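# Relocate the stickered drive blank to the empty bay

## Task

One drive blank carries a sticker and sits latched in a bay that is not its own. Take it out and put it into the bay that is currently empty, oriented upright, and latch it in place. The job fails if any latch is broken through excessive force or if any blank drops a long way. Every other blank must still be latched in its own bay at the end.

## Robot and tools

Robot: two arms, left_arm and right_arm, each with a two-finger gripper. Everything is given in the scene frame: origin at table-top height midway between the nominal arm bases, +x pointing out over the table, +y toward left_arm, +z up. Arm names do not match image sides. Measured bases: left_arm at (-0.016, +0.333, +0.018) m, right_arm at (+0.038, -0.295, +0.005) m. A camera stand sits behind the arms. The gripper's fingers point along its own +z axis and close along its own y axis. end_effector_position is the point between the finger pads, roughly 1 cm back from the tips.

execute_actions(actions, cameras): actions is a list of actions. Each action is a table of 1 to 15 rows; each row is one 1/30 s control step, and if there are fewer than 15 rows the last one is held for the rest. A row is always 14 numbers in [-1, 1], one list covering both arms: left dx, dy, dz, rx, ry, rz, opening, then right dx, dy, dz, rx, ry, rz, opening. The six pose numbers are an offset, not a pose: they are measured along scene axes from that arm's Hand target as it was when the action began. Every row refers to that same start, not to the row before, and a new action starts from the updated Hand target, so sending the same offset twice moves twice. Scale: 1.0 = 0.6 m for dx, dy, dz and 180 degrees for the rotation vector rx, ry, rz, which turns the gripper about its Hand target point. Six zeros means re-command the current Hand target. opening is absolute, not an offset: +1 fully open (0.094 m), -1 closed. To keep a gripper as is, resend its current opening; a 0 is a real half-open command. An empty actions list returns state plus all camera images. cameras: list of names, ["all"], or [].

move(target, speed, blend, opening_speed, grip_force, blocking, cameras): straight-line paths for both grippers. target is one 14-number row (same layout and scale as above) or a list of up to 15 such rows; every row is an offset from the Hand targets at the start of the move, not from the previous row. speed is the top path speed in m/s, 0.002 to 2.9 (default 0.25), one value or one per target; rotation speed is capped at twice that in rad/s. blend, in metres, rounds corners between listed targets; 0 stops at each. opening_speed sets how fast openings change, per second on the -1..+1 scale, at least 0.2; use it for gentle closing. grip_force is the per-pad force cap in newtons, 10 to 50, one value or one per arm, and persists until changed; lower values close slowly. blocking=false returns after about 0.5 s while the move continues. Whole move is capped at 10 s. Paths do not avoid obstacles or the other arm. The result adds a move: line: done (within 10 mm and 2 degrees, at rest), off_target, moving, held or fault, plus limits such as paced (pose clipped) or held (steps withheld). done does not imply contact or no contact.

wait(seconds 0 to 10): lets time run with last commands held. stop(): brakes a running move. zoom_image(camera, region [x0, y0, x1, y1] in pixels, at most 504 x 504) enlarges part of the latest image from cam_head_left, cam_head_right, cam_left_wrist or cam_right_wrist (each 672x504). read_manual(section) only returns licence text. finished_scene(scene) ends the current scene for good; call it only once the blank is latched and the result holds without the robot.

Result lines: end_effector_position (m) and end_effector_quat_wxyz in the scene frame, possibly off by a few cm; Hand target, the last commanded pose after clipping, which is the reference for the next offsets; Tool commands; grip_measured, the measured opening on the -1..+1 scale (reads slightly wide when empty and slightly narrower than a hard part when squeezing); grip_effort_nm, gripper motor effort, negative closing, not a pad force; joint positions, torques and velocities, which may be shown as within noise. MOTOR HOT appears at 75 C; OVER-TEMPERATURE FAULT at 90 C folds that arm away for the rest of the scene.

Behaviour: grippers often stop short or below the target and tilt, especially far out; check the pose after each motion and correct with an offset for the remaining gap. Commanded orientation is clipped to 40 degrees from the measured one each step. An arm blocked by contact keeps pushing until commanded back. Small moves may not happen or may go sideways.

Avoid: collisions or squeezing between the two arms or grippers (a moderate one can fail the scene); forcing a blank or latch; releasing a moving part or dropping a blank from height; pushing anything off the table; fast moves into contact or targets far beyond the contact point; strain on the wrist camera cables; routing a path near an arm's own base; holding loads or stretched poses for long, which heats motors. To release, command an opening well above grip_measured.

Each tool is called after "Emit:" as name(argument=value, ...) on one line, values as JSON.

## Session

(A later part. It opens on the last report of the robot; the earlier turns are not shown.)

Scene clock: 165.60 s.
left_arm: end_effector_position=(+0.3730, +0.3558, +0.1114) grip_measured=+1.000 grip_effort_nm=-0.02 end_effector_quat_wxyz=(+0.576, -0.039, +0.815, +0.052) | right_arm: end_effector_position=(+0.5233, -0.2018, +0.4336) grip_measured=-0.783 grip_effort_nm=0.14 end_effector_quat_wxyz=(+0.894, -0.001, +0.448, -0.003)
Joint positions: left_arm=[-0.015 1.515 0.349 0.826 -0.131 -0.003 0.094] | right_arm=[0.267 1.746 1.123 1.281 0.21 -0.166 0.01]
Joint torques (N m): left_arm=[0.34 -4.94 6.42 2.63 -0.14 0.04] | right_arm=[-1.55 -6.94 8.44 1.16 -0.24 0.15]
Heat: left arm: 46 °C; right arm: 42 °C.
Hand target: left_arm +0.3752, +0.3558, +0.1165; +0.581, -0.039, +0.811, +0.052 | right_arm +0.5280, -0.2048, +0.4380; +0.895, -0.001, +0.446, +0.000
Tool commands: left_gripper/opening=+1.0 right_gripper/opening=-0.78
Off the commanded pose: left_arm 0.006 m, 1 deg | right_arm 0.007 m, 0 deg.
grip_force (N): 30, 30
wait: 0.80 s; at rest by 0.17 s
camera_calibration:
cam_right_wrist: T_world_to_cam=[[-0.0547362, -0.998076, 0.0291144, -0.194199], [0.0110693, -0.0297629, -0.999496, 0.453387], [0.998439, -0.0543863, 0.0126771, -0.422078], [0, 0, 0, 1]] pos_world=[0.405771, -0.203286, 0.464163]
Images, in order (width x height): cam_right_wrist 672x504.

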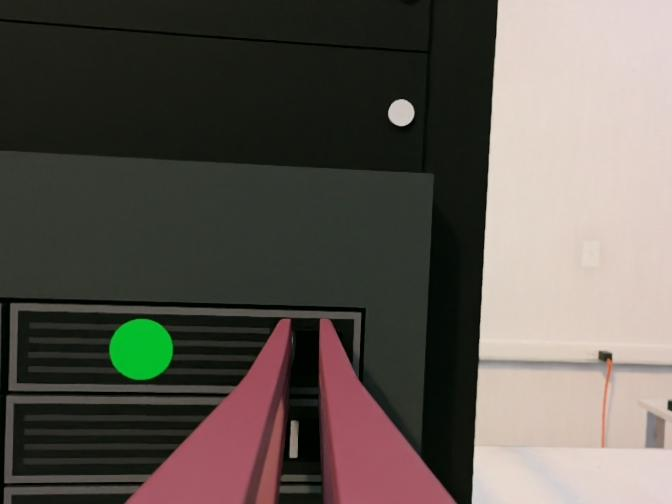

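Emit:
move(target=[[0,0,0.68,0,0,0,1,0,0,0,0,0,0,-0.78],[0.06,-0.69,0.68,0,0.066,-0.204,1,0,0,0,0,0,0,-0.78]], speed=0.2, blend=0.05, cameras=["all"])

Scene clock: 172.67 s.
left_arm: end_effector_position=(+0.4097, -0.0535, +0.5217) grip_measured=+1.000 grip_effort_nm=-0.01 end_effector_quat_wxyz=(+0.647, +0.199, +0.709, -0.197) | right_arm: end_effector_position=(+0.5233, -0.2018, +0.4336) grip_measured=-0.783 grip_effort_nm=0.15 end_effector_quat_wxyz=(+0.894, -0.001, +0.448, -0.003)
Joint positions: left_arm=[-0.823 2.193 2.846 -0.741 -0.24 -0.043 0.094] | right_arm=[0.267 1.746 1.123 1.281 0.21 -0.166 0.01]
Joint torques (N m): left_arm=[0.44 -8.77 7.77 2.78 0.05 0.11] | right_arm=[-1.58 -6.95 8.43 1.24 -0.24 0.11]
Heat: left arm: 46 °C; right arm: 43 °C.
Hand target: left_arm +0.4113, -0.0580, +0.5245; +0.483, +0.223, +0.837, -0.130 | right_arm +0.5280, -0.2048, +0.4380; +0.895, -0.001, +0.446, +0.000
Off the commanded pose: left_arm 0.006 m, 25 deg | right_arm 0.007 m, 0 deg.
elbow stopped short (left arm): the move would have taken joint 3 (elbow) straighter than the controller allows.
grip_force (N): 30, 30
move: off_target (left_arm)
camera_calibration:
cam_left_wrist: T_world_to_cam=[[-0.546968, -0.832595, 0.0872473, 0.123403], [-0.595049, 0.313361, -0.740082, 0.678385], [0.588849, -0.456717, -0.666833, 0.199727], [0, 0, 0, 1]] pos_world=[0.353561, -0.0186153, 0.624479]
cam_right_wrist: T_world_to_cam=[[-0.0547362, -0.998076, 0.0291144, -0.194199], [0.0110693, -0.0297629, -0.999496, 0.453387], [0.998439, -0.0543863, 0.0126771, -0.422078], [0, 0, 0, 1]] pos_world=[0.405771, -0.203286, 0.464163]

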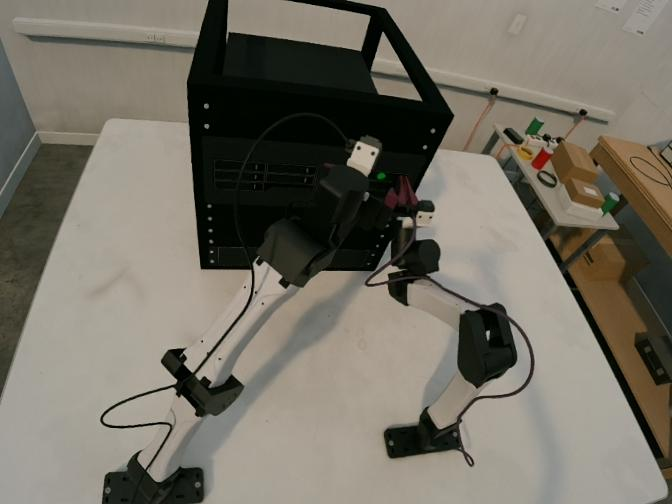

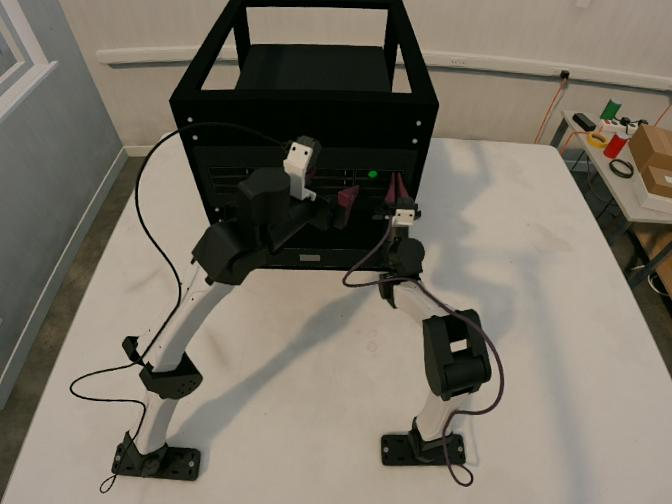

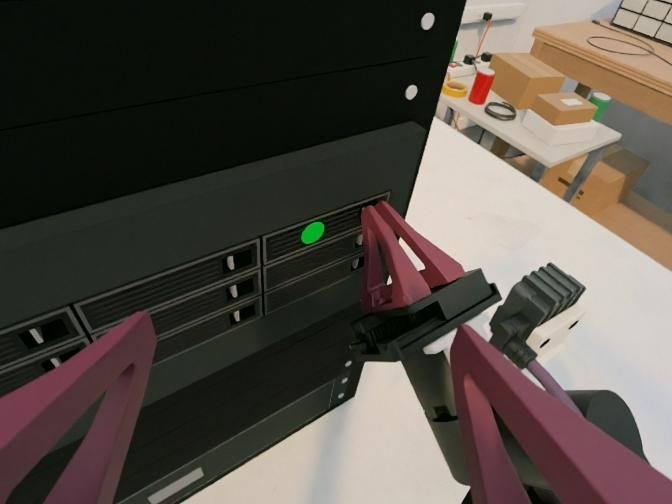

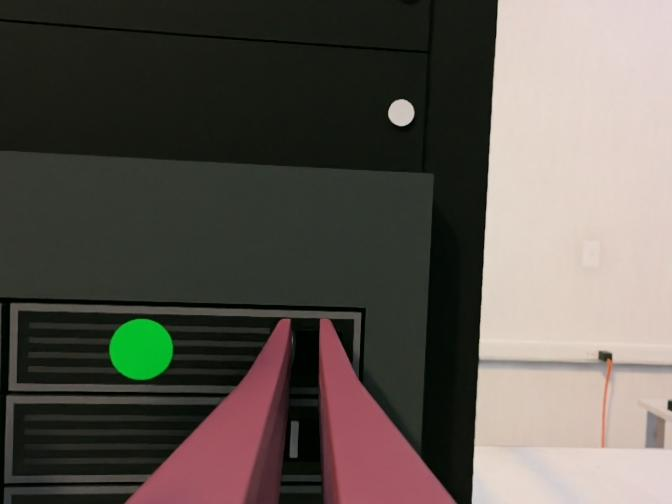

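Emit:
zoom_image(camera="cam_left_wrist", region=[290, 170, 440, 290])

Emit:
zoom_image(camera="cam_left_wrist", region=[200, 220, 290, 340])

Scaled by 3.360 from the camera's 672x504 image, which has a finer 960x720 frame.

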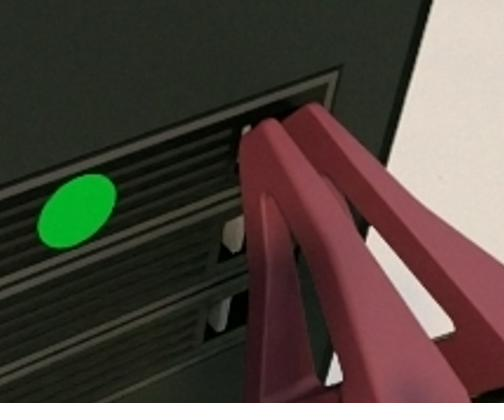

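Scaled by 4.200 from the camera's 672x504 image, which has a finer 960x720 frame.

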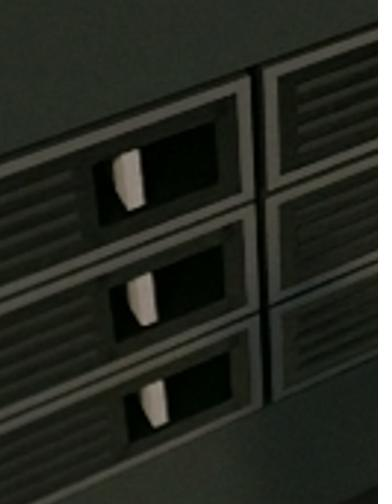

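Emit:
move(target=[[0,0,0,0,0,0,1,-0.06,0.008,0,0,0,0,-0.78],[0,0,0,0,0,0,1,-0.06,0.008,0,0,0,0,-0.99],[0,0,0,0,0,0,1,-0.012,0.008,0,0,0,0,-0.99]], speed=0.06, grip_force=50)

Emit:
wait(seconds=0.8, cameras=["cam_left_wrist","cam_right_wrist"])

Emit:
zoom_image(camera="cam_left_wrist", region=[290, 170, 440, 290])

Emit:
zoom_image(camera="cam_right_wrist", region=[240, 280, 370, 380])

Scene clock: 177.93 s.
left_arm: end_effector_position=(+0.4097, -0.0535, +0.5219) grip_measured=+1.000 grip_effort_nm=-0.02 end_effector_quat_wxyz=(+0.647, +0.199, +0.709, -0.197) | right_arm: end_effector_position=(+0.5185, -0.1981, +0.4304) grip_measured=-0.986 grip_effort_nm=-0.76 end_effector_quat_wxyz=(+0.892, -0.003, +0.452, -0.003)
Joint positions: left_arm=[-0.823 2.193 2.846 -0.74 -0.24 -0.043 0.094] | right_arm=[0.28 1.729 1.097 1.281 0.218 -0.173 0.001]
Joint torques (N m): left_arm=[0.46 -8.77 7.77 2.78 0.04 0.12] | right_arm=[-1.25 -7.1 8.69 1.28 -0.19 0.1]
Heat: left arm: 46 °C; right arm: 44 °C.
Hand target: left_arm +0.4113, -0.0580, +0.5245; +0.483, +0.223, +0.837, -0.130 | right_arm +0.5208, -0.2000, +0.4381; +0.895, -0.001, +0.445, +0.000
Off the commanded pose: left_arm 0.005 m, 25 deg | right_arm 0.008 m, 1 deg.
elbow stopped short (left arm): the move would have taken joint 3 (elbow) straighter than the controller allows.
move: off_target (left_arm); target 2's new opening was sent with right_arm's hand 0.012 m and 1 deg from that target

Scene clock: 178.73 s.
left_arm: end_effector_position=(+0.4097, -0.0535, +0.5219) grip_measured=+1.000 grip_effort_nm=-0.01 end_effector_quat_wxyz=(+0.647, +0.199, +0.709, -0.197) | right_arm: end_effector_position=(+0.5185, -0.1981, +0.4304) grip_measured=-0.986 grip_effort_nm=-0.76 end_effector_quat_wxyz=(+0.892, -0.003, +0.452, -0.003)
Joint positions: left_arm=[-0.823 2.193 2.846 -0.74 -0.24 -0.043 0.094] | right_arm=[0.28 1.729 1.097 1.281 0.218 -0.173 0.001]
Joint torques (N m): left_arm=[0.44 -8.76 7.73 2.78 0.04 0.12] | right_arm=[-1.1 -7.19 8.49 1.28 -0.18 0.11]
Heat: left arm: 46 °C; right arm: 44 °C.
Hand target: left_arm +0.4113, -0.0580, +0.5245; +0.483, +0.223, +0.837, -0.130 | right_arm +0.5208, -0.2000, +0.4381; +0.895, -0.001, +0.445, +0.000
Tool commands: left_gripper/opening=+1.0 right_gripper/opening=-0.99
Off the commanded pose: left_arm 0.005 m, 25 deg | right_arm 0.008 m, 1 deg.
wait: 0.80 s; at rest by 0.17 s
camera_calibration:
cam_left_wrist: T_world_to_cam=[[-0.547051, -0.83252, 0.0874413, 0.123295], [-0.594691, 0.312994, -0.740525, 0.678679], [0.589133, -0.457105, -0.666316, 0.199431], [0, 0, 0, 1]] pos_world=[0.353562, -0.0186163, 0.624682]
cam_right_wrist: T_world_to_cam=[[-0.0525479, -0.998095, 0.032343, -0.19326], [0.00127578, -0.0324548, -0.999472, 0.454876], [0.998618, -0.0524789, 0.00297878, -0.412482], [0, 0, 0, 1]] pos_world=[0.401176, -0.199776, 0.462115]
Images, in order (width x height): cam_left_wrist 672x504, cam_right_wrist 672x504.

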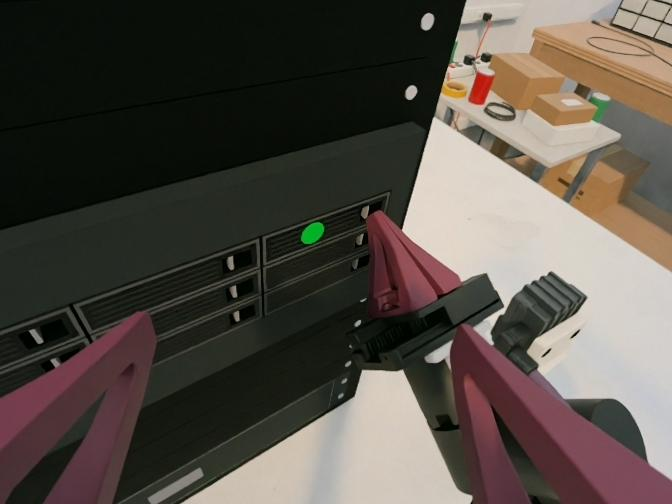

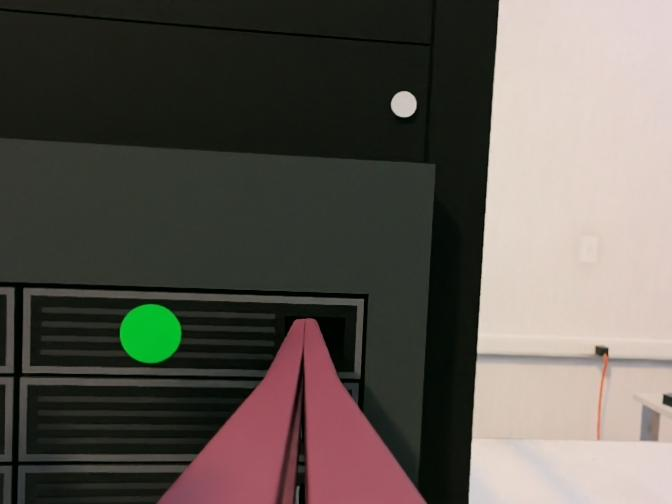

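Scaled by 3.360 from the camera's 672x504 image, which has a finer 960x720 frame.

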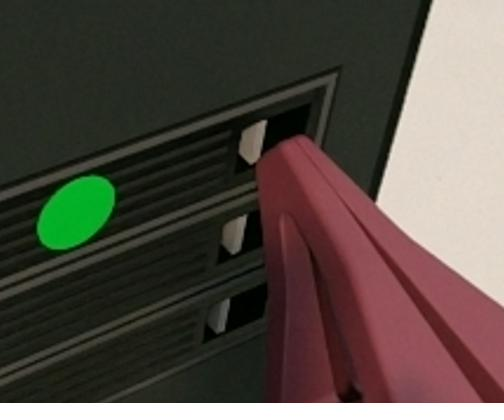

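Scaled by 3.877 from the camera's 672x504 image, which has a finer 960x720 frame.

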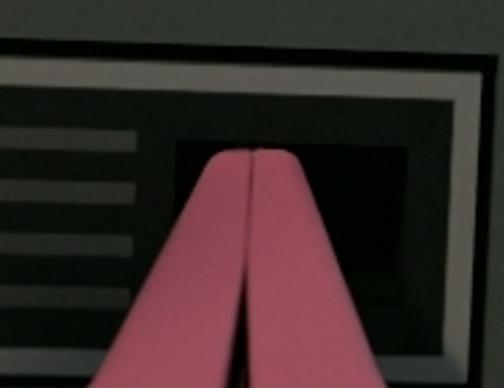

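Emit:
move(target=[0,0,0,0,0,0,1,0.014,0,0,0,0,0,-0.99], speed=0.04)

Emit:
wait(seconds=0.8, cameras=["cam_left_wrist","cam_right_wrist"])

Emit:
zoom_image(camera="cam_left_wrist", region=[340, 190, 410, 250])

Emit:
zoom_image(camera="cam_right_wrist", region=[240, 280, 370, 380])

Scene clock: 180.27 s.
left_arm: end_effector_position=(+0.4097, -0.0535, +0.5219) grip_measured=+1.000 grip_effort_nm=-0.01 end_effector_quat_wxyz=(+0.647, +0.199, +0.709, -0.197) | right_arm: end_effector_position=(+0.5234, -0.1978, +0.4341) grip_measured=-0.986 grip_effort_nm=-0.76 end_effector_quat_wxyz=(+0.894, -0.002, +0.447, -0.003)
Joint positions: left_arm=[-0.823 2.193 2.846 -0.74 -0.24 -0.043 0.094] | right_arm=[0.277 1.75 1.129 1.282 0.215 -0.173 0.001]
Joint torques (N m): left_arm=[0.44 -8.7 7.75 2.79 0.04 0.12] | right_arm=[-1.42 -6.52 9.01 1.16 -0.22 0.12]
Heat: left arm: 46 °C; right arm: 44 °C.
Hand target: left_arm +0.4113, -0.0580, +0.5245; +0.483, +0.223, +0.837, -0.130 | right_arm +0.5292, -0.2001, +0.4379; +0.895, -0.001, +0.446, +0.000
Off the commanded pose: left_arm 0.005 m, 25 deg | right_arm 0.007 m, 0 deg.
elbow stopped short (left arm): the move would have taken joint 3 (elbow) straighter than the controller allows.
move: off_target (left_arm)

Scene clock: 181.07 s.
left_arm: end_effector_position=(+0.4097, -0.0535, +0.5219) grip_measured=+1.000 grip_effort_nm=-0.02 end_effector_quat_wxyz=(+0.647, +0.199, +0.709, -0.197) | right_arm: end_effector_position=(+0.5234, -0.1978, +0.4341) grip_measured=-0.986 grip_effort_nm=-0.76 end_effector_quat_wxyz=(+0.894, -0.002, +0.447, -0.003)
Joint positions: left_arm=[-0.823 2.193 2.846 -0.74 -0.24 -0.043 0.094] | right_arm=[0.277 1.75 1.129 1.282 0.215 -0.173 0.001]
Joint torques (N m): left_arm=[0.46 -8.73 7.79 2.78 0.03 0.11] | right_arm=[-1.51 -6.38 8.83 1.2 -0.2 0.17]
Heat: left arm: 46 °C; right arm: 44 °C.
Hand target: left_arm +0.4113, -0.0580, +0.5245; +0.483, +0.223, +0.837, -0.130 | right_arm +0.5292, -0.2001, +0.4379; +0.895, -0.001, +0.446, +0.000
Tool commands: left_gripper/opening=+1.0 right_gripper/opening=-0.99
Off the commanded pose: left_arm 0.005 m, 25 deg | right_arm 0.007 m, 0 deg.
wait: 0.80 s; at rest by 0.17 s
camera_calibration:
cam_left_wrist: T_world_to_cam=[[-0.547051, -0.83252, 0.0874413, 0.123295], [-0.594691, 0.312994, -0.740525, 0.678679], [0.589133, -0.457105, -0.666316, 0.199431], [0, 0, 0, 1]] pos_world=[0.353562, -0.0186163, 0.624682]
cam_right_wrist: T_world_to_cam=[[-0.0534887, -0.998101, 0.030553, -0.191487], [0.0124288, -0.0312598, -0.999434, 0.452929], [0.998491, -0.0530787, 0.0140773, -0.422278], [0, 0, 0, 1]] pos_world=[0.405769, -0.199379, 0.464468]
Images, in order (width x height): cam_left_wrist 672x504, cam_right_wrist 672x504.

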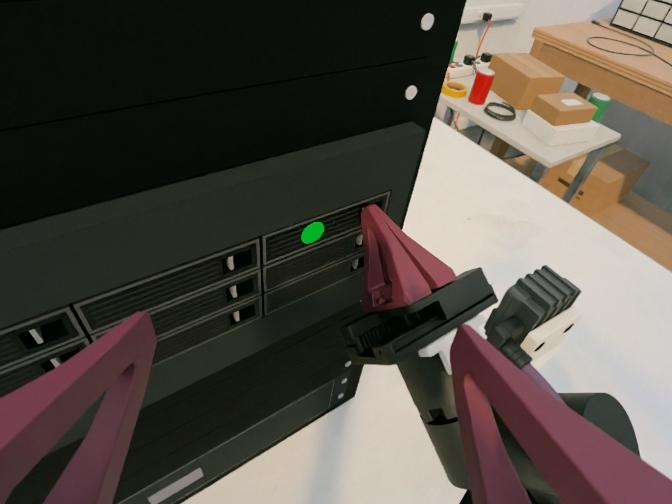

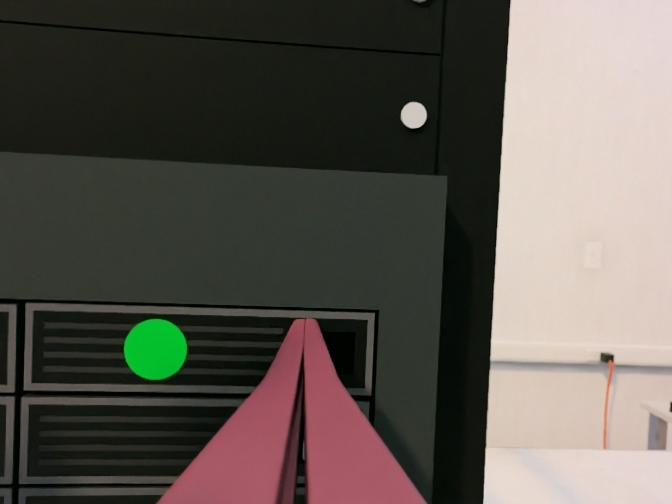

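Scaled by 7.200 from the camera's 672x504 image, which has a finer 960x720 frame.

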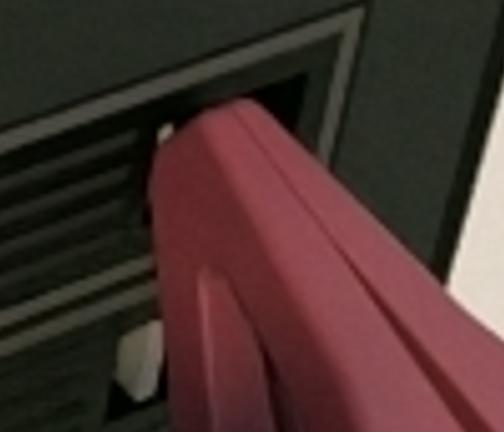

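Scaled by 3.877 from the camera's 672x504 image, which has a finer 960x720 frame.

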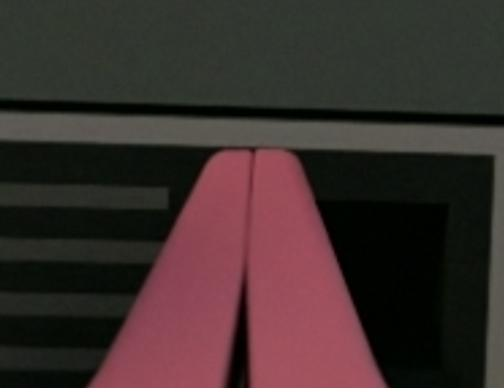

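Emit:
move(target=[[0,0,0,0,0,0,1,-0.05,-0.006,-0.001,0,0,0,-0.99],[0,0,0,0,0,0,1,-0.05,-0.011,-0.001,0,0,0,-0.99],[0,0,0,0,0,0,1,-0.010,-0.011,-0.001,0,0,0,-0.99]], speed=0.06)

Emit:
wait(seconds=0.8, cameras=["cam_left_wrist","cam_right_wrist"])

Emit:
zoom_image(camera="cam_left_wrist", region=[340, 190, 410, 250])

Emit:
zoom_image(camera="cam_right_wrist", region=[240, 280, 370, 380])

Scene clock: 185.27 s.
left_arm: end_effector_position=(+0.4097, -0.0535, +0.5219) grip_measured=+1.000 grip_effort_nm=-0.01 end_effector_quat_wxyz=(+0.647, +0.199, +0.709, -0.197) | right_arm: end_effector_position=(+0.5211, -0.2066, +0.4290) grip_measured=-0.986 grip_effort_nm=-0.76 end_effector_quat_wxyz=(+0.891, +0.000, +0.453, -0.008)
Joint positions: left_arm=[-0.823 2.193 2.846 -0.74 -0.24 -0.043 0.094] | right_arm=[0.26 1.731 1.097 1.281 0.212 -0.166 0.001]
Joint torques (N m): left_arm=[0.47 -8.75 7.75 2.78 0.05 0.11] | right_arm=[-0.98 -7.16 8.7 1.25 -0.29 0.18]
Heat: left arm: 46 °C; right arm: 44 °C.
Hand target: left_arm +0.4113, -0.0580, +0.5245; +0.483, +0.223, +0.837, -0.130 | right_arm +0.5231, -0.2067, +0.4374; +0.895, -0.001, +0.445, +0.000
Off the commanded pose: left_arm 0.005 m, 25 deg | right_arm 0.009 m, 1 deg.
elbow stopped short (left arm): the move would have taken joint 3 (elbow) straighter than the controller allows.
move: off_target (left_arm)

Scene clock: 186.07 s.
left_arm: end_effector_position=(+0.4097, -0.0535, +0.5219) grip_measured=+1.000 grip_effort_nm=-0.02 end_effector_quat_wxyz=(+0.647, +0.199, +0.709, -0.197) | right_arm: end_effector_position=(+0.5211, -0.2065, +0.4290) grip_measured=-0.986 grip_effort_nm=-0.76 end_effector_quat_wxyz=(+0.891, +0.000, +0.453, -0.007)
Joint positions: left_arm=[-0.823 2.193 2.846 -0.74 -0.24 -0.043 0.094] | right_arm=[0.26 1.731 1.097 1.281 0.212 -0.166 0.001]
Joint torques (N m): left_arm=[0.49 -8.79 7.79 2.79 0.05 0.12] | right_arm=[-1.1 -7.15 8.87 1.26 -0.3 0.17]
Heat: left arm: 46 °C; right arm: 44 °C.
Hand target: left_arm +0.4113, -0.0580, +0.5245; +0.483, +0.223, +0.837, -0.130 | right_arm +0.5231, -0.2066, +0.4374; +0.895, -0.001, +0.445, +0.000
Tool commands: left_gripper/opening=+1.0 right_gripper/opening=-0.99
Off the commanded pose: left_arm 0.005 m, 25 deg | right_arm 0.009 m, 1 deg.
wait: 0.80 s; at rest by 0.17 s
camera_calibration:
cam_left_wrist: T_world_to_cam=[[-0.547051, -0.83252, 0.0874413, 0.123295], [-0.594691, 0.312994, -0.740525, 0.678679], [0.589133, -0.457105, -0.666316, 0.199431], [0, 0, 0, 1]] pos_world=[0.353562, -0.0186163, 0.624682]
cam_right_wrist: T_world_to_cam=[[-0.0631692, -0.997511, 0.031315, -0.195332], [-0.00140176, -0.031289, -0.999509, 0.45477], [0.998002, -0.0631821, 0.00057823, -0.416417], [0, 0, 0, 1]] pos_world=[0.403884, -0.206926, 0.460905]
Images, in order (width x height): cam_left_wrist 672x504, cam_right_wrist 672x504.

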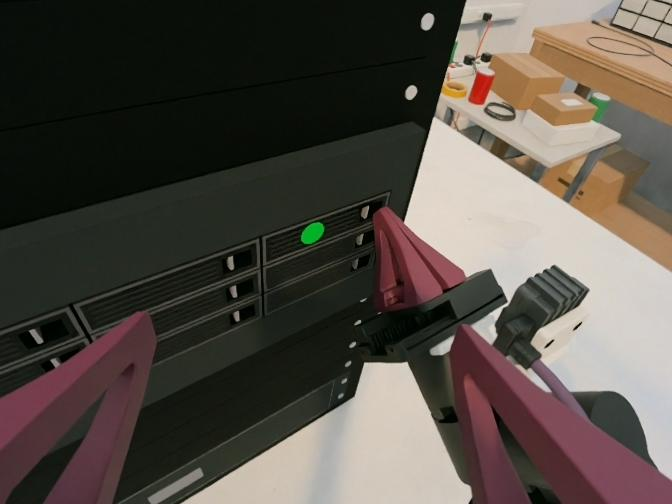

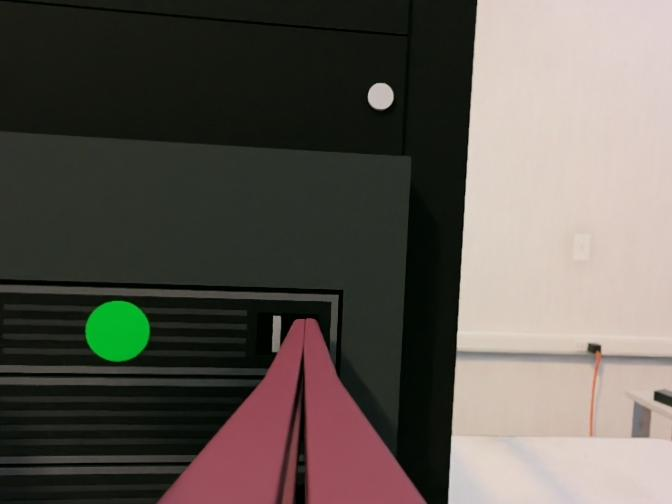

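Scaled by 7.200 from the camera's 672x504 image, which has a finer 960x720 frame.

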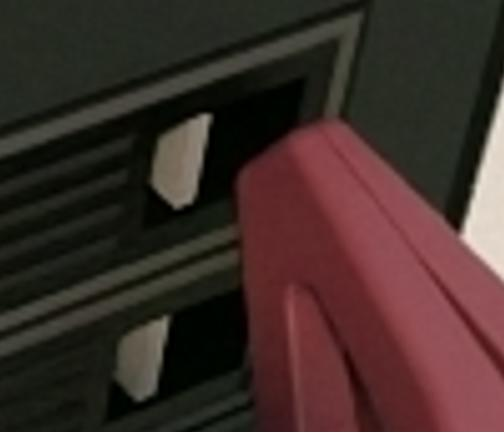

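Scaled by 3.877 from the camera's 672x504 image, which has a finer 960x720 frame.

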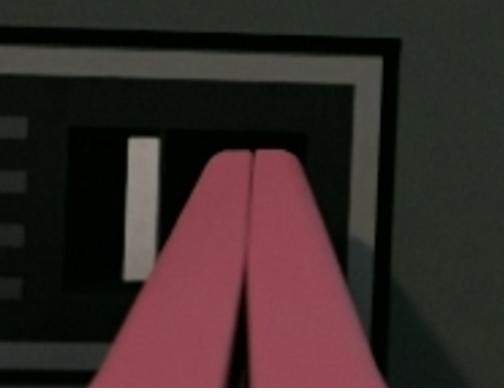

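Emit:
move(target=[[0,0,0,0,0,0,1,-0.03,0.0027,-0.00,0,0,0,-0.99],[0,0,0,0,0,0,1,0.006,0.0027,0.001,0,0,0,-0.99]], speed=0.05)

Emit:
wait(seconds=0.8, cameras=["cam_left_wrist","cam_right_wrist"])

Emit:
zoom_image(camera="cam_left_wrist", region=[340, 190, 410, 250])

Emit:
zoom_image(camera="cam_right_wrist", region=[240, 280, 370, 380])

Scene clock: 189.67 s.
left_arm: end_effector_position=(+0.4097, -0.0535, +0.5219) grip_measured=+1.000 grip_effort_nm=-0.01 end_effector_quat_wxyz=(+0.647, +0.199, +0.709, -0.197) | right_arm: end_effector_position=(+0.5238, -0.2058, +0.4320) grip_measured=-0.986 grip_effort_nm=-0.76 end_effector_quat_wxyz=(+0.893, +0.001, +0.450, -0.007)
Joint positions: left_arm=[-0.823 2.193 2.846 -0.74 -0.24 -0.043 0.094] | right_arm=[0.26 1.743 1.117 1.279 0.212 -0.166 0.001]
Joint torques (N m): left_arm=[0.46 -8.73 7.76 2.79 0.04 0.11] | right_arm=[-0.83 -7.2 8.68 1.19 -0.28 0.13]
Heat: left arm: 46 °C; right arm: 44 °C.
Hand target: left_arm +0.4113, -0.0580, +0.5245; +0.483, +0.223, +0.837, -0.130 | right_arm +0.5267, -0.2050, +0.4381; +0.895, -0.001, +0.446, +0.000
Off the commanded pose: left_arm 0.005 m, 25 deg | right_arm 0.007 m, 1 deg.
elbow stopped short (left arm): the move would have taken joint 3 (elbow) straighter than the controller allows.
move: off_target (left_arm)

Scene clock: 190.47 s.
left_arm: end_effector_position=(+0.4097, -0.0535, +0.5219) grip_measured=+1.000 grip_effort_nm=-0.02 end_effector_quat_wxyz=(+0.647, +0.199, +0.709, -0.197) | right_arm: end_effector_position=(+0.5238, -0.2058, +0.4320) grip_measured=-0.986 grip_effort_nm=-0.76 end_effector_quat_wxyz=(+0.893, +0.001, +0.450, -0.007)
Joint positions: left_arm=[-0.823 2.193 2.846 -0.74 -0.24 -0.043 0.094] | right_arm=[0.26 1.743 1.117 1.279 0.212 -0.166 0.001]
Joint torques (N m): left_arm=[0.42 -8.72 7.79 2.79 0.04 0.12] | right_arm=[-0.85 -7.09 8.54 1.2 -0.27 0.14]
Heat: left arm: 46 °C; right arm: 44 °C.
Hand target: left_arm +0.4113, -0.0580, +0.5245; +0.483, +0.223, +0.837, -0.130 | right_arm +0.5267, -0.2050, +0.4381; +0.895, -0.001, +0.446, +0.000
Tool commands: left_gripper/opening=+1.0 right_gripper/opening=-0.99
Off the commanded pose: left_arm 0.005 m, 25 deg | right_arm 0.007 m, 1 deg.
wait: 0.80 s; at rest by 0.17 s
camera_calibration:
cam_left_wrist: T_world_to_cam=[[-0.547051, -0.83252, 0.0874413, 0.123295], [-0.594691, 0.312994, -0.740525, 0.678679], [0.589133, -0.457105, -0.666316, 0.199431], [0, 0, 0, 1]] pos_world=[0.353562, -0.0186163, 0.624682]
cam_right_wrist: T_world_to_cam=[[-0.0633804, -0.997566, 0.0290746, -0.193534], [0.00562189, -0.0294896, -0.999549, 0.454561], [0.997974, -0.0631883, 0.00747727, -0.422056], [0, 0, 0, 1]] pos_world=[0.406379, -0.206328, 0.463139]
Images, in order (width x height): cam_left_wrist 672x504, cam_right_wrist 672x504.

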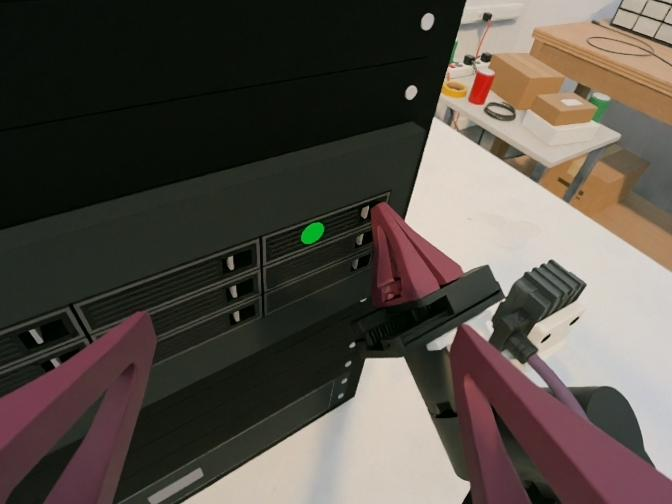

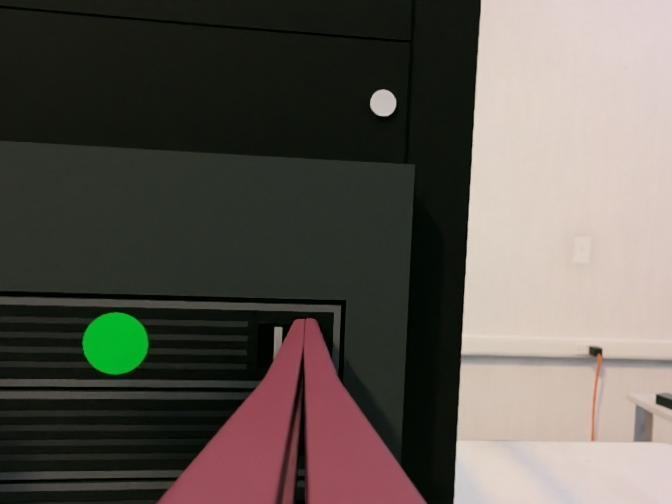

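Scaled by 7.200 from the camera's 672x504 image, which has a finer 960x720 frame.

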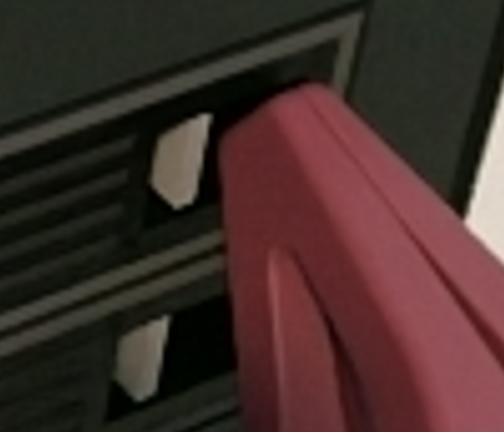

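Scaled by 3.877 from the camera's 672x504 image, which has a finer 960x720 frame.

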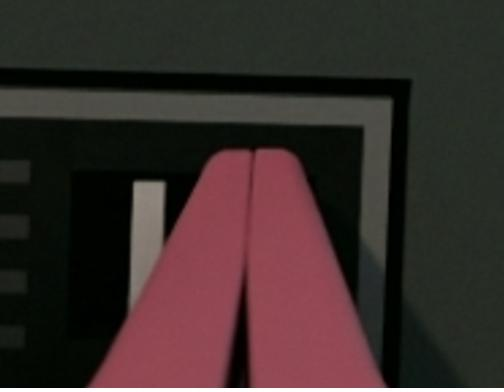

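Emit:
move(target=[[0,0,0,0,0,0,1,0.003,0.001,-0.001,0,0,0,-0.99],[0,0,0,0,0,0,1,0.003,0.001,-0.001,0,0,0,-0.87]], speed=0.05, opening_speed=0.2)

Emit:
wait(seconds=0.8, cameras=["cam_left_wrist","cam_right_wrist"])

Emit:
zoom_image(camera="cam_left_wrist", region=[340, 190, 410, 250])

Emit:
zoom_image(camera="cam_right_wrist", region=[240, 280, 370, 380])

Scene clock: 193.20 s.
left_arm: end_effector_position=(+0.4097, -0.0535, +0.5219) grip_measured=+1.000 grip_effort_nm=-0.02 end_effector_quat_wxyz=(+0.647, +0.199, +0.709, -0.197) | right_arm: end_effector_position=(+0.5250, -0.2055, +0.4328) grip_measured=-0.873 grip_effort_nm=0.15 end_effector_quat_wxyz=(+0.893, +0.001, +0.449, -0.007)
Joint positions: left_arm=[-0.823 2.193 2.846 -0.74 -0.24 -0.043 0.094] | right_arm=[0.26 1.748 1.125 1.279 0.212 -0.166 0.006]
Joint torques (N m): left_arm=[0.47 -8.79 7.76 2.79 0.05 0.11] | right_arm=[-0.61 -6.74 8.42 1.28 -0.27 0.14]
Heat: left arm: 46 °C; right arm: 44 °C.
Hand target: left_arm +0.4113, -0.0580, +0.5245; +0.483, +0.223, +0.837, -0.130 | right_arm +0.5286, -0.2044, +0.4374; +0.895, -0.001, +0.446, +0.000
Off the commanded pose: left_arm 0.005 m, 25 deg | right_arm 0.006 m, 1 deg.
elbow stopped short (left arm): the move would have taken joint 3 (elbow) straighter than the controller allows.
move: off_target (left_arm)

Scene clock: 194.00 s.
left_arm: end_effector_position=(+0.4097, -0.0535, +0.5219) grip_measured=+1.000 grip_effort_nm=-0.01 end_effector_quat_wxyz=(+0.647, +0.199, +0.709, -0.197) | right_arm: end_effector_position=(+0.5250, -0.2055, +0.4328) grip_measured=-0.873 grip_effort_nm=0.15 end_effector_quat_wxyz=(+0.893, +0.001, +0.449, -0.007)
Joint positions: left_arm=[-0.823 2.193 2.846 -0.74 -0.24 -0.043 0.094] | right_arm=[0.26 1.748 1.125 1.279 0.212 -0.166 0.006]
Joint torques (N m): left_arm=[0.42 -8.77 7.79 2.78 0.05 0.12] | right_arm=[-0.85 -6.75 8.53 1.19 -0.27 0.11]
Heat: left arm: 46 °C; right arm: 44 °C.
Hand target: left_arm +0.4113, -0.0580, +0.5245; +0.483, +0.223, +0.837, -0.130 | right_arm +0.5286, -0.2044, +0.4374; +0.895, -0.001, +0.446, +0.000
Tool commands: left_gripper/opening=+1.0 right_gripper/opening=-0.87
Off the commanded pose: left_arm 0.005 m, 25 deg | right_arm 0.006 m, 1 deg.
wait: 0.80 s; at rest by 0.17 s
camera_calibration:
cam_left_wrist: T_world_to_cam=[[-0.547051, -0.83252, 0.0874413, 0.123295], [-0.594691, 0.312994, -0.740525, 0.678679], [0.589133, -0.457105, -0.666316, 0.199431], [0, 0, 0, 1]] pos_world=[0.353562, -0.0186163, 0.624682]
cam_right_wrist: T_world_to_cam=[[-0.063441, -0.997583, 0.0283365, -0.192815], [0.00786288, -0.0288924, -0.999552, 0.454185], [0.997955, -0.0631898, 0.00967684, -0.424149], [0, 0, 0, 1]] pos_world=[0.407478, -0.206028, 0.46355]
Images, in order (width x height): cam_left_wrist 672x504, cam_right_wrist 672x504.

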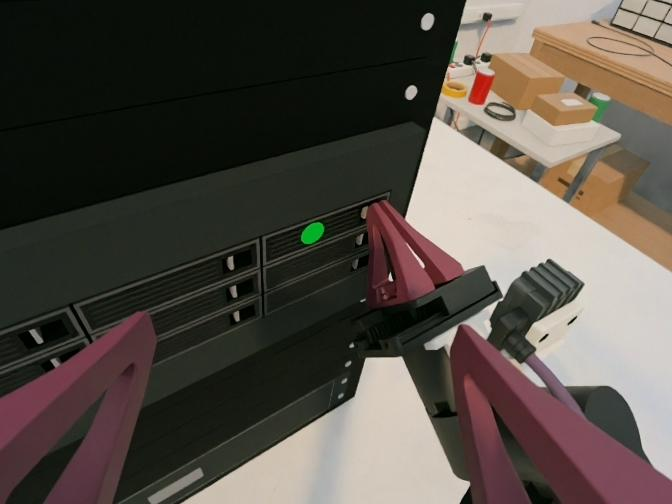

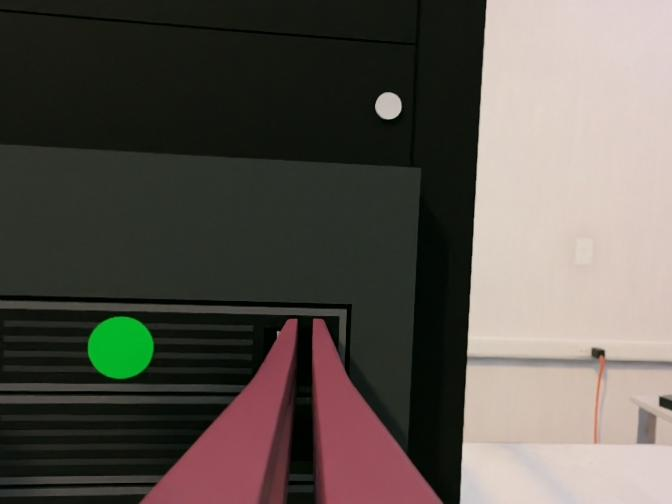

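Scaled by 7.200 from the camera's 672x504 image, which has a finer 960x720 frame.

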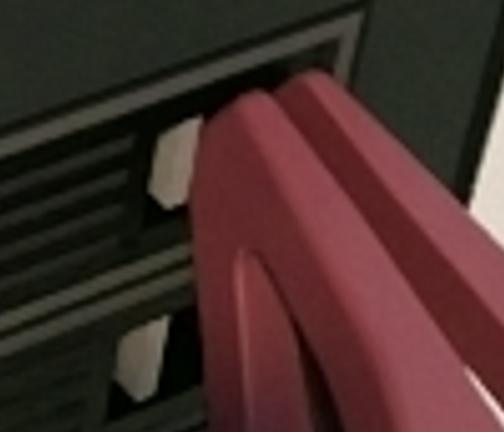

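Scaled by 3.877 from the camera's 672x504 image, which has a finer 960x720 frame.

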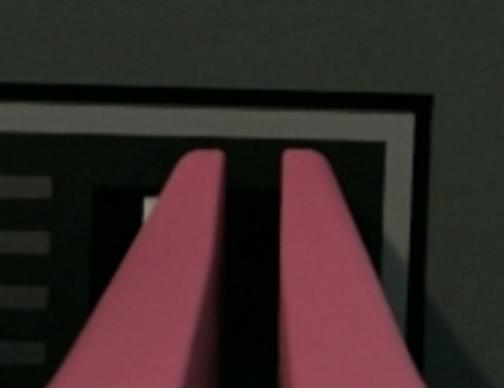

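Emit:
move(target=[0,0,0,0,0,0,1,0.0,0.0,0,0,0,0,-0.80], opening_speed=0.2)

Emit:
wait(seconds=0.8, cameras=["cam_left_wrist","cam_right_wrist"])

Emit:
zoom_image(camera="cam_left_wrist", region=[340, 190, 410, 250])

Emit:
zoom_image(camera="cam_right_wrist", region=[240, 280, 370, 380])

Scene clock: 195.27 s.
left_arm: end_effector_position=(+0.4097, -0.0535, +0.5219) grip_measured=+1.000 grip_effort_nm=-0.01 end_effector_quat_wxyz=(+0.647, +0.199, +0.709, -0.197) | right_arm: end_effector_position=(+0.5250, -0.2053, +0.4328) grip_measured=-0.803 grip_effort_nm=0.16 end_effector_quat_wxyz=(+0.893, +0.000, +0.449, -0.006)
Joint positions: left_arm=[-0.823 2.193 2.846 -0.74 -0.24 -0.043 0.094] | right_arm=[0.26 1.748 1.125 1.279 0.211 -0.166 0.009]
Joint torques (N m): left_arm=[0.43 -8.77 7.76 2.78 0.05 0.11] | right_arm=[-0.65 -6.78 8.65 1.26 -0.2 0.17]
Heat: left arm: 46 °C; right arm: 44 °C.
Hand target: left_arm +0.4113, -0.0580, +0.5245; +0.483, +0.223, +0.837, -0.130 | right_arm +0.5286, -0.2044, +0.4374; +0.895, -0.001, +0.446, +0.000
Off the commanded pose: left_arm 0.005 m, 25 deg | right_arm 0.006 m, 1 deg.
elbow stopped short (left arm): the move would have taken joint 3 (elbow) straighter than the controller allows.
move: off_target (left_arm)

Scene clock: 196.07 s.
left_arm: end_effector_position=(+0.4097, -0.0535, +0.5219) grip_measured=+1.000 grip_effort_nm=-0.01 end_effector_quat_wxyz=(+0.647, +0.199, +0.709, -0.197) | right_arm: end_effector_position=(+0.5250, -0.2053, +0.4328) grip_measured=-0.803 grip_effort_nm=0.17 end_effector_quat_wxyz=(+0.893, +0.000, +0.449, -0.006)
Joint positions: left_arm=[-0.823 2.193 2.846 -0.74 -0.24 -0.043 0.094] | right_arm=[0.26 1.748 1.125 1.279 0.211 -0.166 0.009]
Joint torques (N m): left_arm=[0.43 -8.76 7.72 2.77 0.05 0.12] | right_arm=[-0.92 -6.83 8.68 1.23 -0.28 0.13]
Heat: left arm: 46 °C; right arm: 44 °C.
Hand target: left_arm +0.4113, -0.0580, +0.5245; +0.483, +0.223, +0.837, -0.130 | right_arm +0.5286, -0.2044, +0.4374; +0.895, -0.001, +0.446, +0.000
Tool commands: left_gripper/opening=+1.0 right_gripper/opening=-0.8
Off the commanded pose: left_arm 0.005 m, 25 deg | right_arm 0.006 m, 1 deg.
wait: 0.80 s; at rest by 0.17 s
camera_calibration:
cam_left_wrist: T_world_to_cam=[[-0.547051, -0.83252, 0.0874413, 0.123295], [-0.594691, 0.312994, -0.740525, 0.678679], [0.589133, -0.457105, -0.666316, 0.199431], [0, 0, 0, 1]] pos_world=[0.353562, -0.0186163, 0.624682]
cam_right_wrist: T_world_to_cam=[[-0.0625475, -0.99762, 0.0290302, -0.193304], [0.00804526, -0.0295901, -0.99953, 0.453963], [0.99801, -0.0622845, 0.0098769, -0.424064], [0, 0, 0, 1]] pos_world=[0.407477, -0.205823, 0.46355]
Images, in order (width x height): cam_left_wrist 672x504, cam_right_wrist 672x504.

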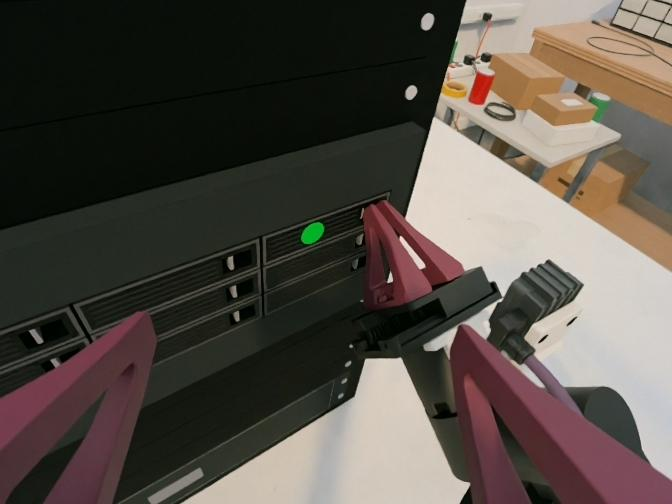

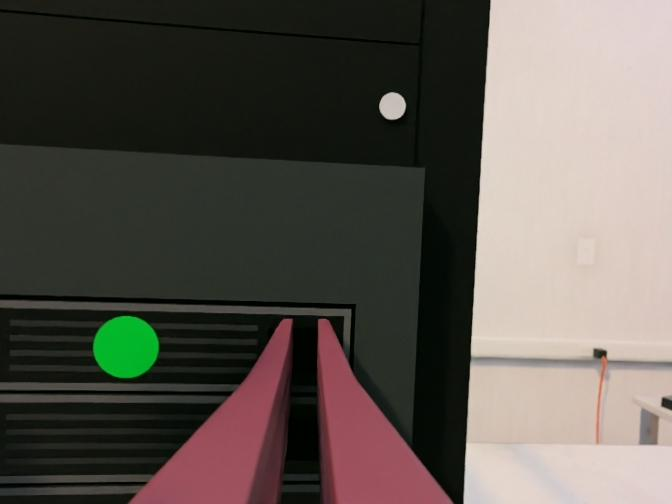

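Scaled by 7.200 from the camera's 672x504 image, which has a finer 960x720 frame.

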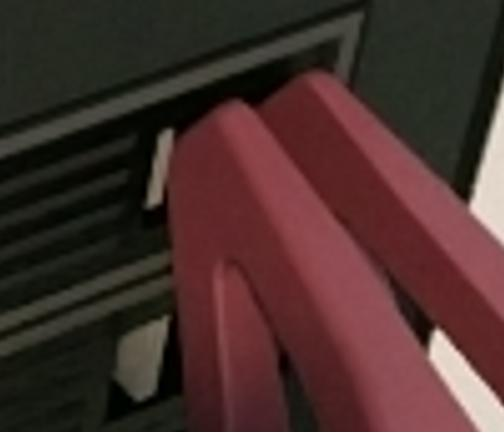

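Scaled by 3.877 from the camera's 672x504 image, which has a finer 960x720 frame.

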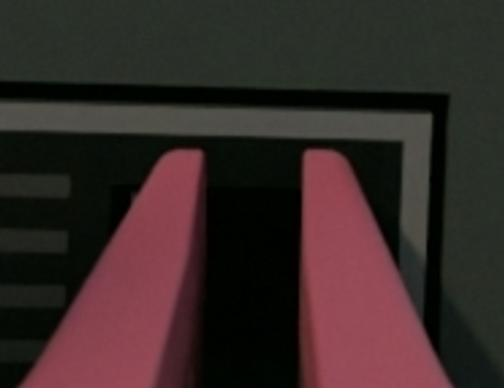

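Emit:
move(target=[0,0,0,0,0,0,1,0.0,0.0,0,0,0,0,-0.765], opening_speed=0.2)

Emit:
wait(seconds=0.8, cameras=["cam_left_wrist","cam_right_wrist"])

Emit:
zoom_image(camera="cam_left_wrist", region=[340, 190, 410, 250])

Emit:
zoom_image(camera="cam_right_wrist", region=[240, 280, 370, 380])

Scene clock: 197.20 s.
left_arm: end_effector_position=(+0.4097, -0.0535, +0.5219) grip_measured=+1.000 grip_effort_nm=-0.02 end_effector_quat_wxyz=(+0.647, +0.199, +0.709, -0.197) | right_arm: end_effector_position=(+0.5249, -0.2048, +0.4328) grip_measured=-0.769 grip_effort_nm=0.19 end_effector_quat_wxyz=(+0.894, -0.001, +0.449, -0.006)
Joint positions: left_arm=[-0.823 2.193 2.846 -0.74 -0.24 -0.043 0.094] | right_arm=[0.26 1.748 1.125 1.279 0.208 -0.166 0.011]
Joint torques (N m): left_arm=[0.44 -8.75 7.76 2.78 0.05 0.11] | right_arm=[-0.85 -6.75 8.44 1.24 -0.24 0.15]
Heat: left arm: 47 °C; right arm: 44 °C.
Hand target: left_arm +0.4113, -0.0580, +0.5245; +0.483, +0.223, +0.837, -0.130 | right_arm +0.5286, -0.2045, +0.4374; +0.895, -0.001, +0.446, +0.000
Off the commanded pose: left_arm 0.005 m, 25 deg | right_arm 0.006 m, 1 deg.
elbow stopped short (left arm): the move would have taken joint 3 (elbow) straighter than the controller allows.
move: off_target (left_arm)

Scene clock: 198.00 s.
left_arm: end_effector_position=(+0.4097, -0.0535, +0.5219) grip_measured=+1.000 grip_effort_nm=-0.02 end_effector_quat_wxyz=(+0.647, +0.199, +0.709, -0.197) | right_arm: end_effector_position=(+0.5249, -0.2048, +0.4328) grip_measured=-0.769 grip_effort_nm=0.19 end_effector_quat_wxyz=(+0.894, -0.001, +0.449, -0.006)
Joint positions: left_arm=[-0.823 2.193 2.846 -0.74 -0.24 -0.043 0.094] | right_arm=[0.26 1.748 1.125 1.279 0.208 -0.166 0.011]
Joint torques (N m): left_arm=[0.47 -8.72 7.75 2.79 0.05 0.12] | right_arm=[-0.72 -6.82 8.47 1.23 -0.2 0.13]
Heat: left arm: 47 °C; right arm: 44 °C.
Hand target: left_arm +0.4113, -0.0580, +0.5245; +0.483, +0.223, +0.837, -0.130 | right_arm +0.5286, -0.2045, +0.4374; +0.895, -0.001, +0.446, +0.000
Tool commands: left_gripper/opening=+1.0 right_gripper/opening=-0.765
Off the commanded pose: left_arm 0.005 m, 25 deg | right_arm 0.006 m, 1 deg.
wait: 0.80 s; at rest by 0.17 s
camera_calibration:
cam_left_wrist: T_world_to_cam=[[-0.547051, -0.83252, 0.0874413, 0.123295], [-0.594691, 0.312994, -0.740525, 0.678679], [0.589133, -0.457105, -0.666316, 0.199431], [0, 0, 0, 1]] pos_world=[0.353562, -0.0186163, 0.624682]
cam_right_wrist: T_world_to_cam=[[-0.0601778, -0.997712, 0.0308103, -0.194911], [0.00860909, -0.0313839, -0.99947, 0.453446], [0.998151, -0.0598807, 0.010478, -0.423792], [0, 0, 0, 1]] pos_world=[0.407376, -0.205611, 0.463651]
Images, in order (width x height): cam_left_wrist 672x504, cam_right_wrist 672x504.

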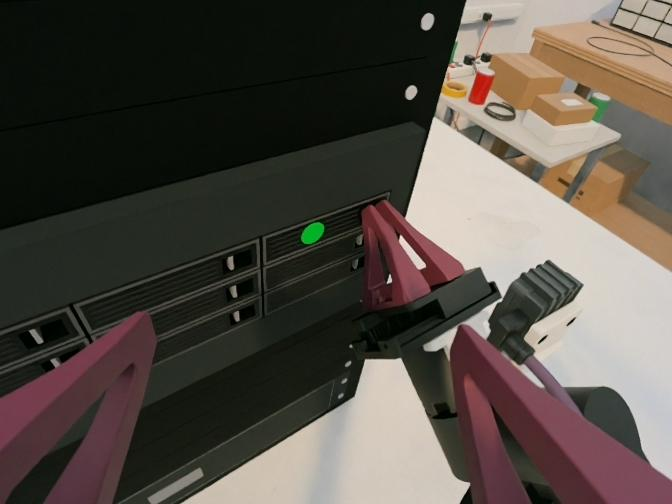

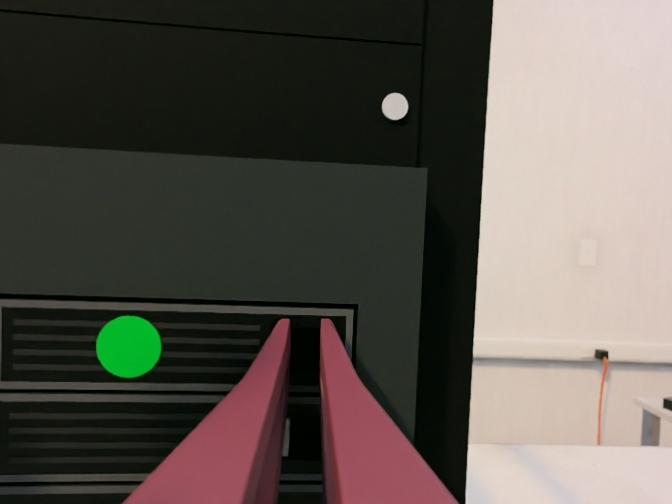

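Scaled by 7.200 from the camera's 672x504 image, which has a finer 960x720 frame.

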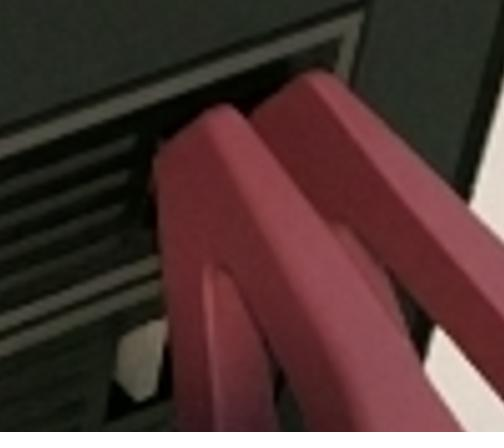

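Scaled by 3.877 from the camera's 672x504 image, which has a finer 960x720 frame.

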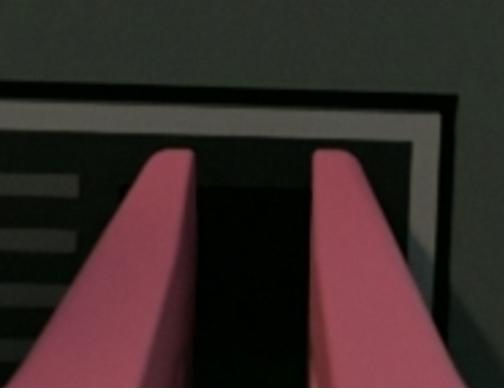

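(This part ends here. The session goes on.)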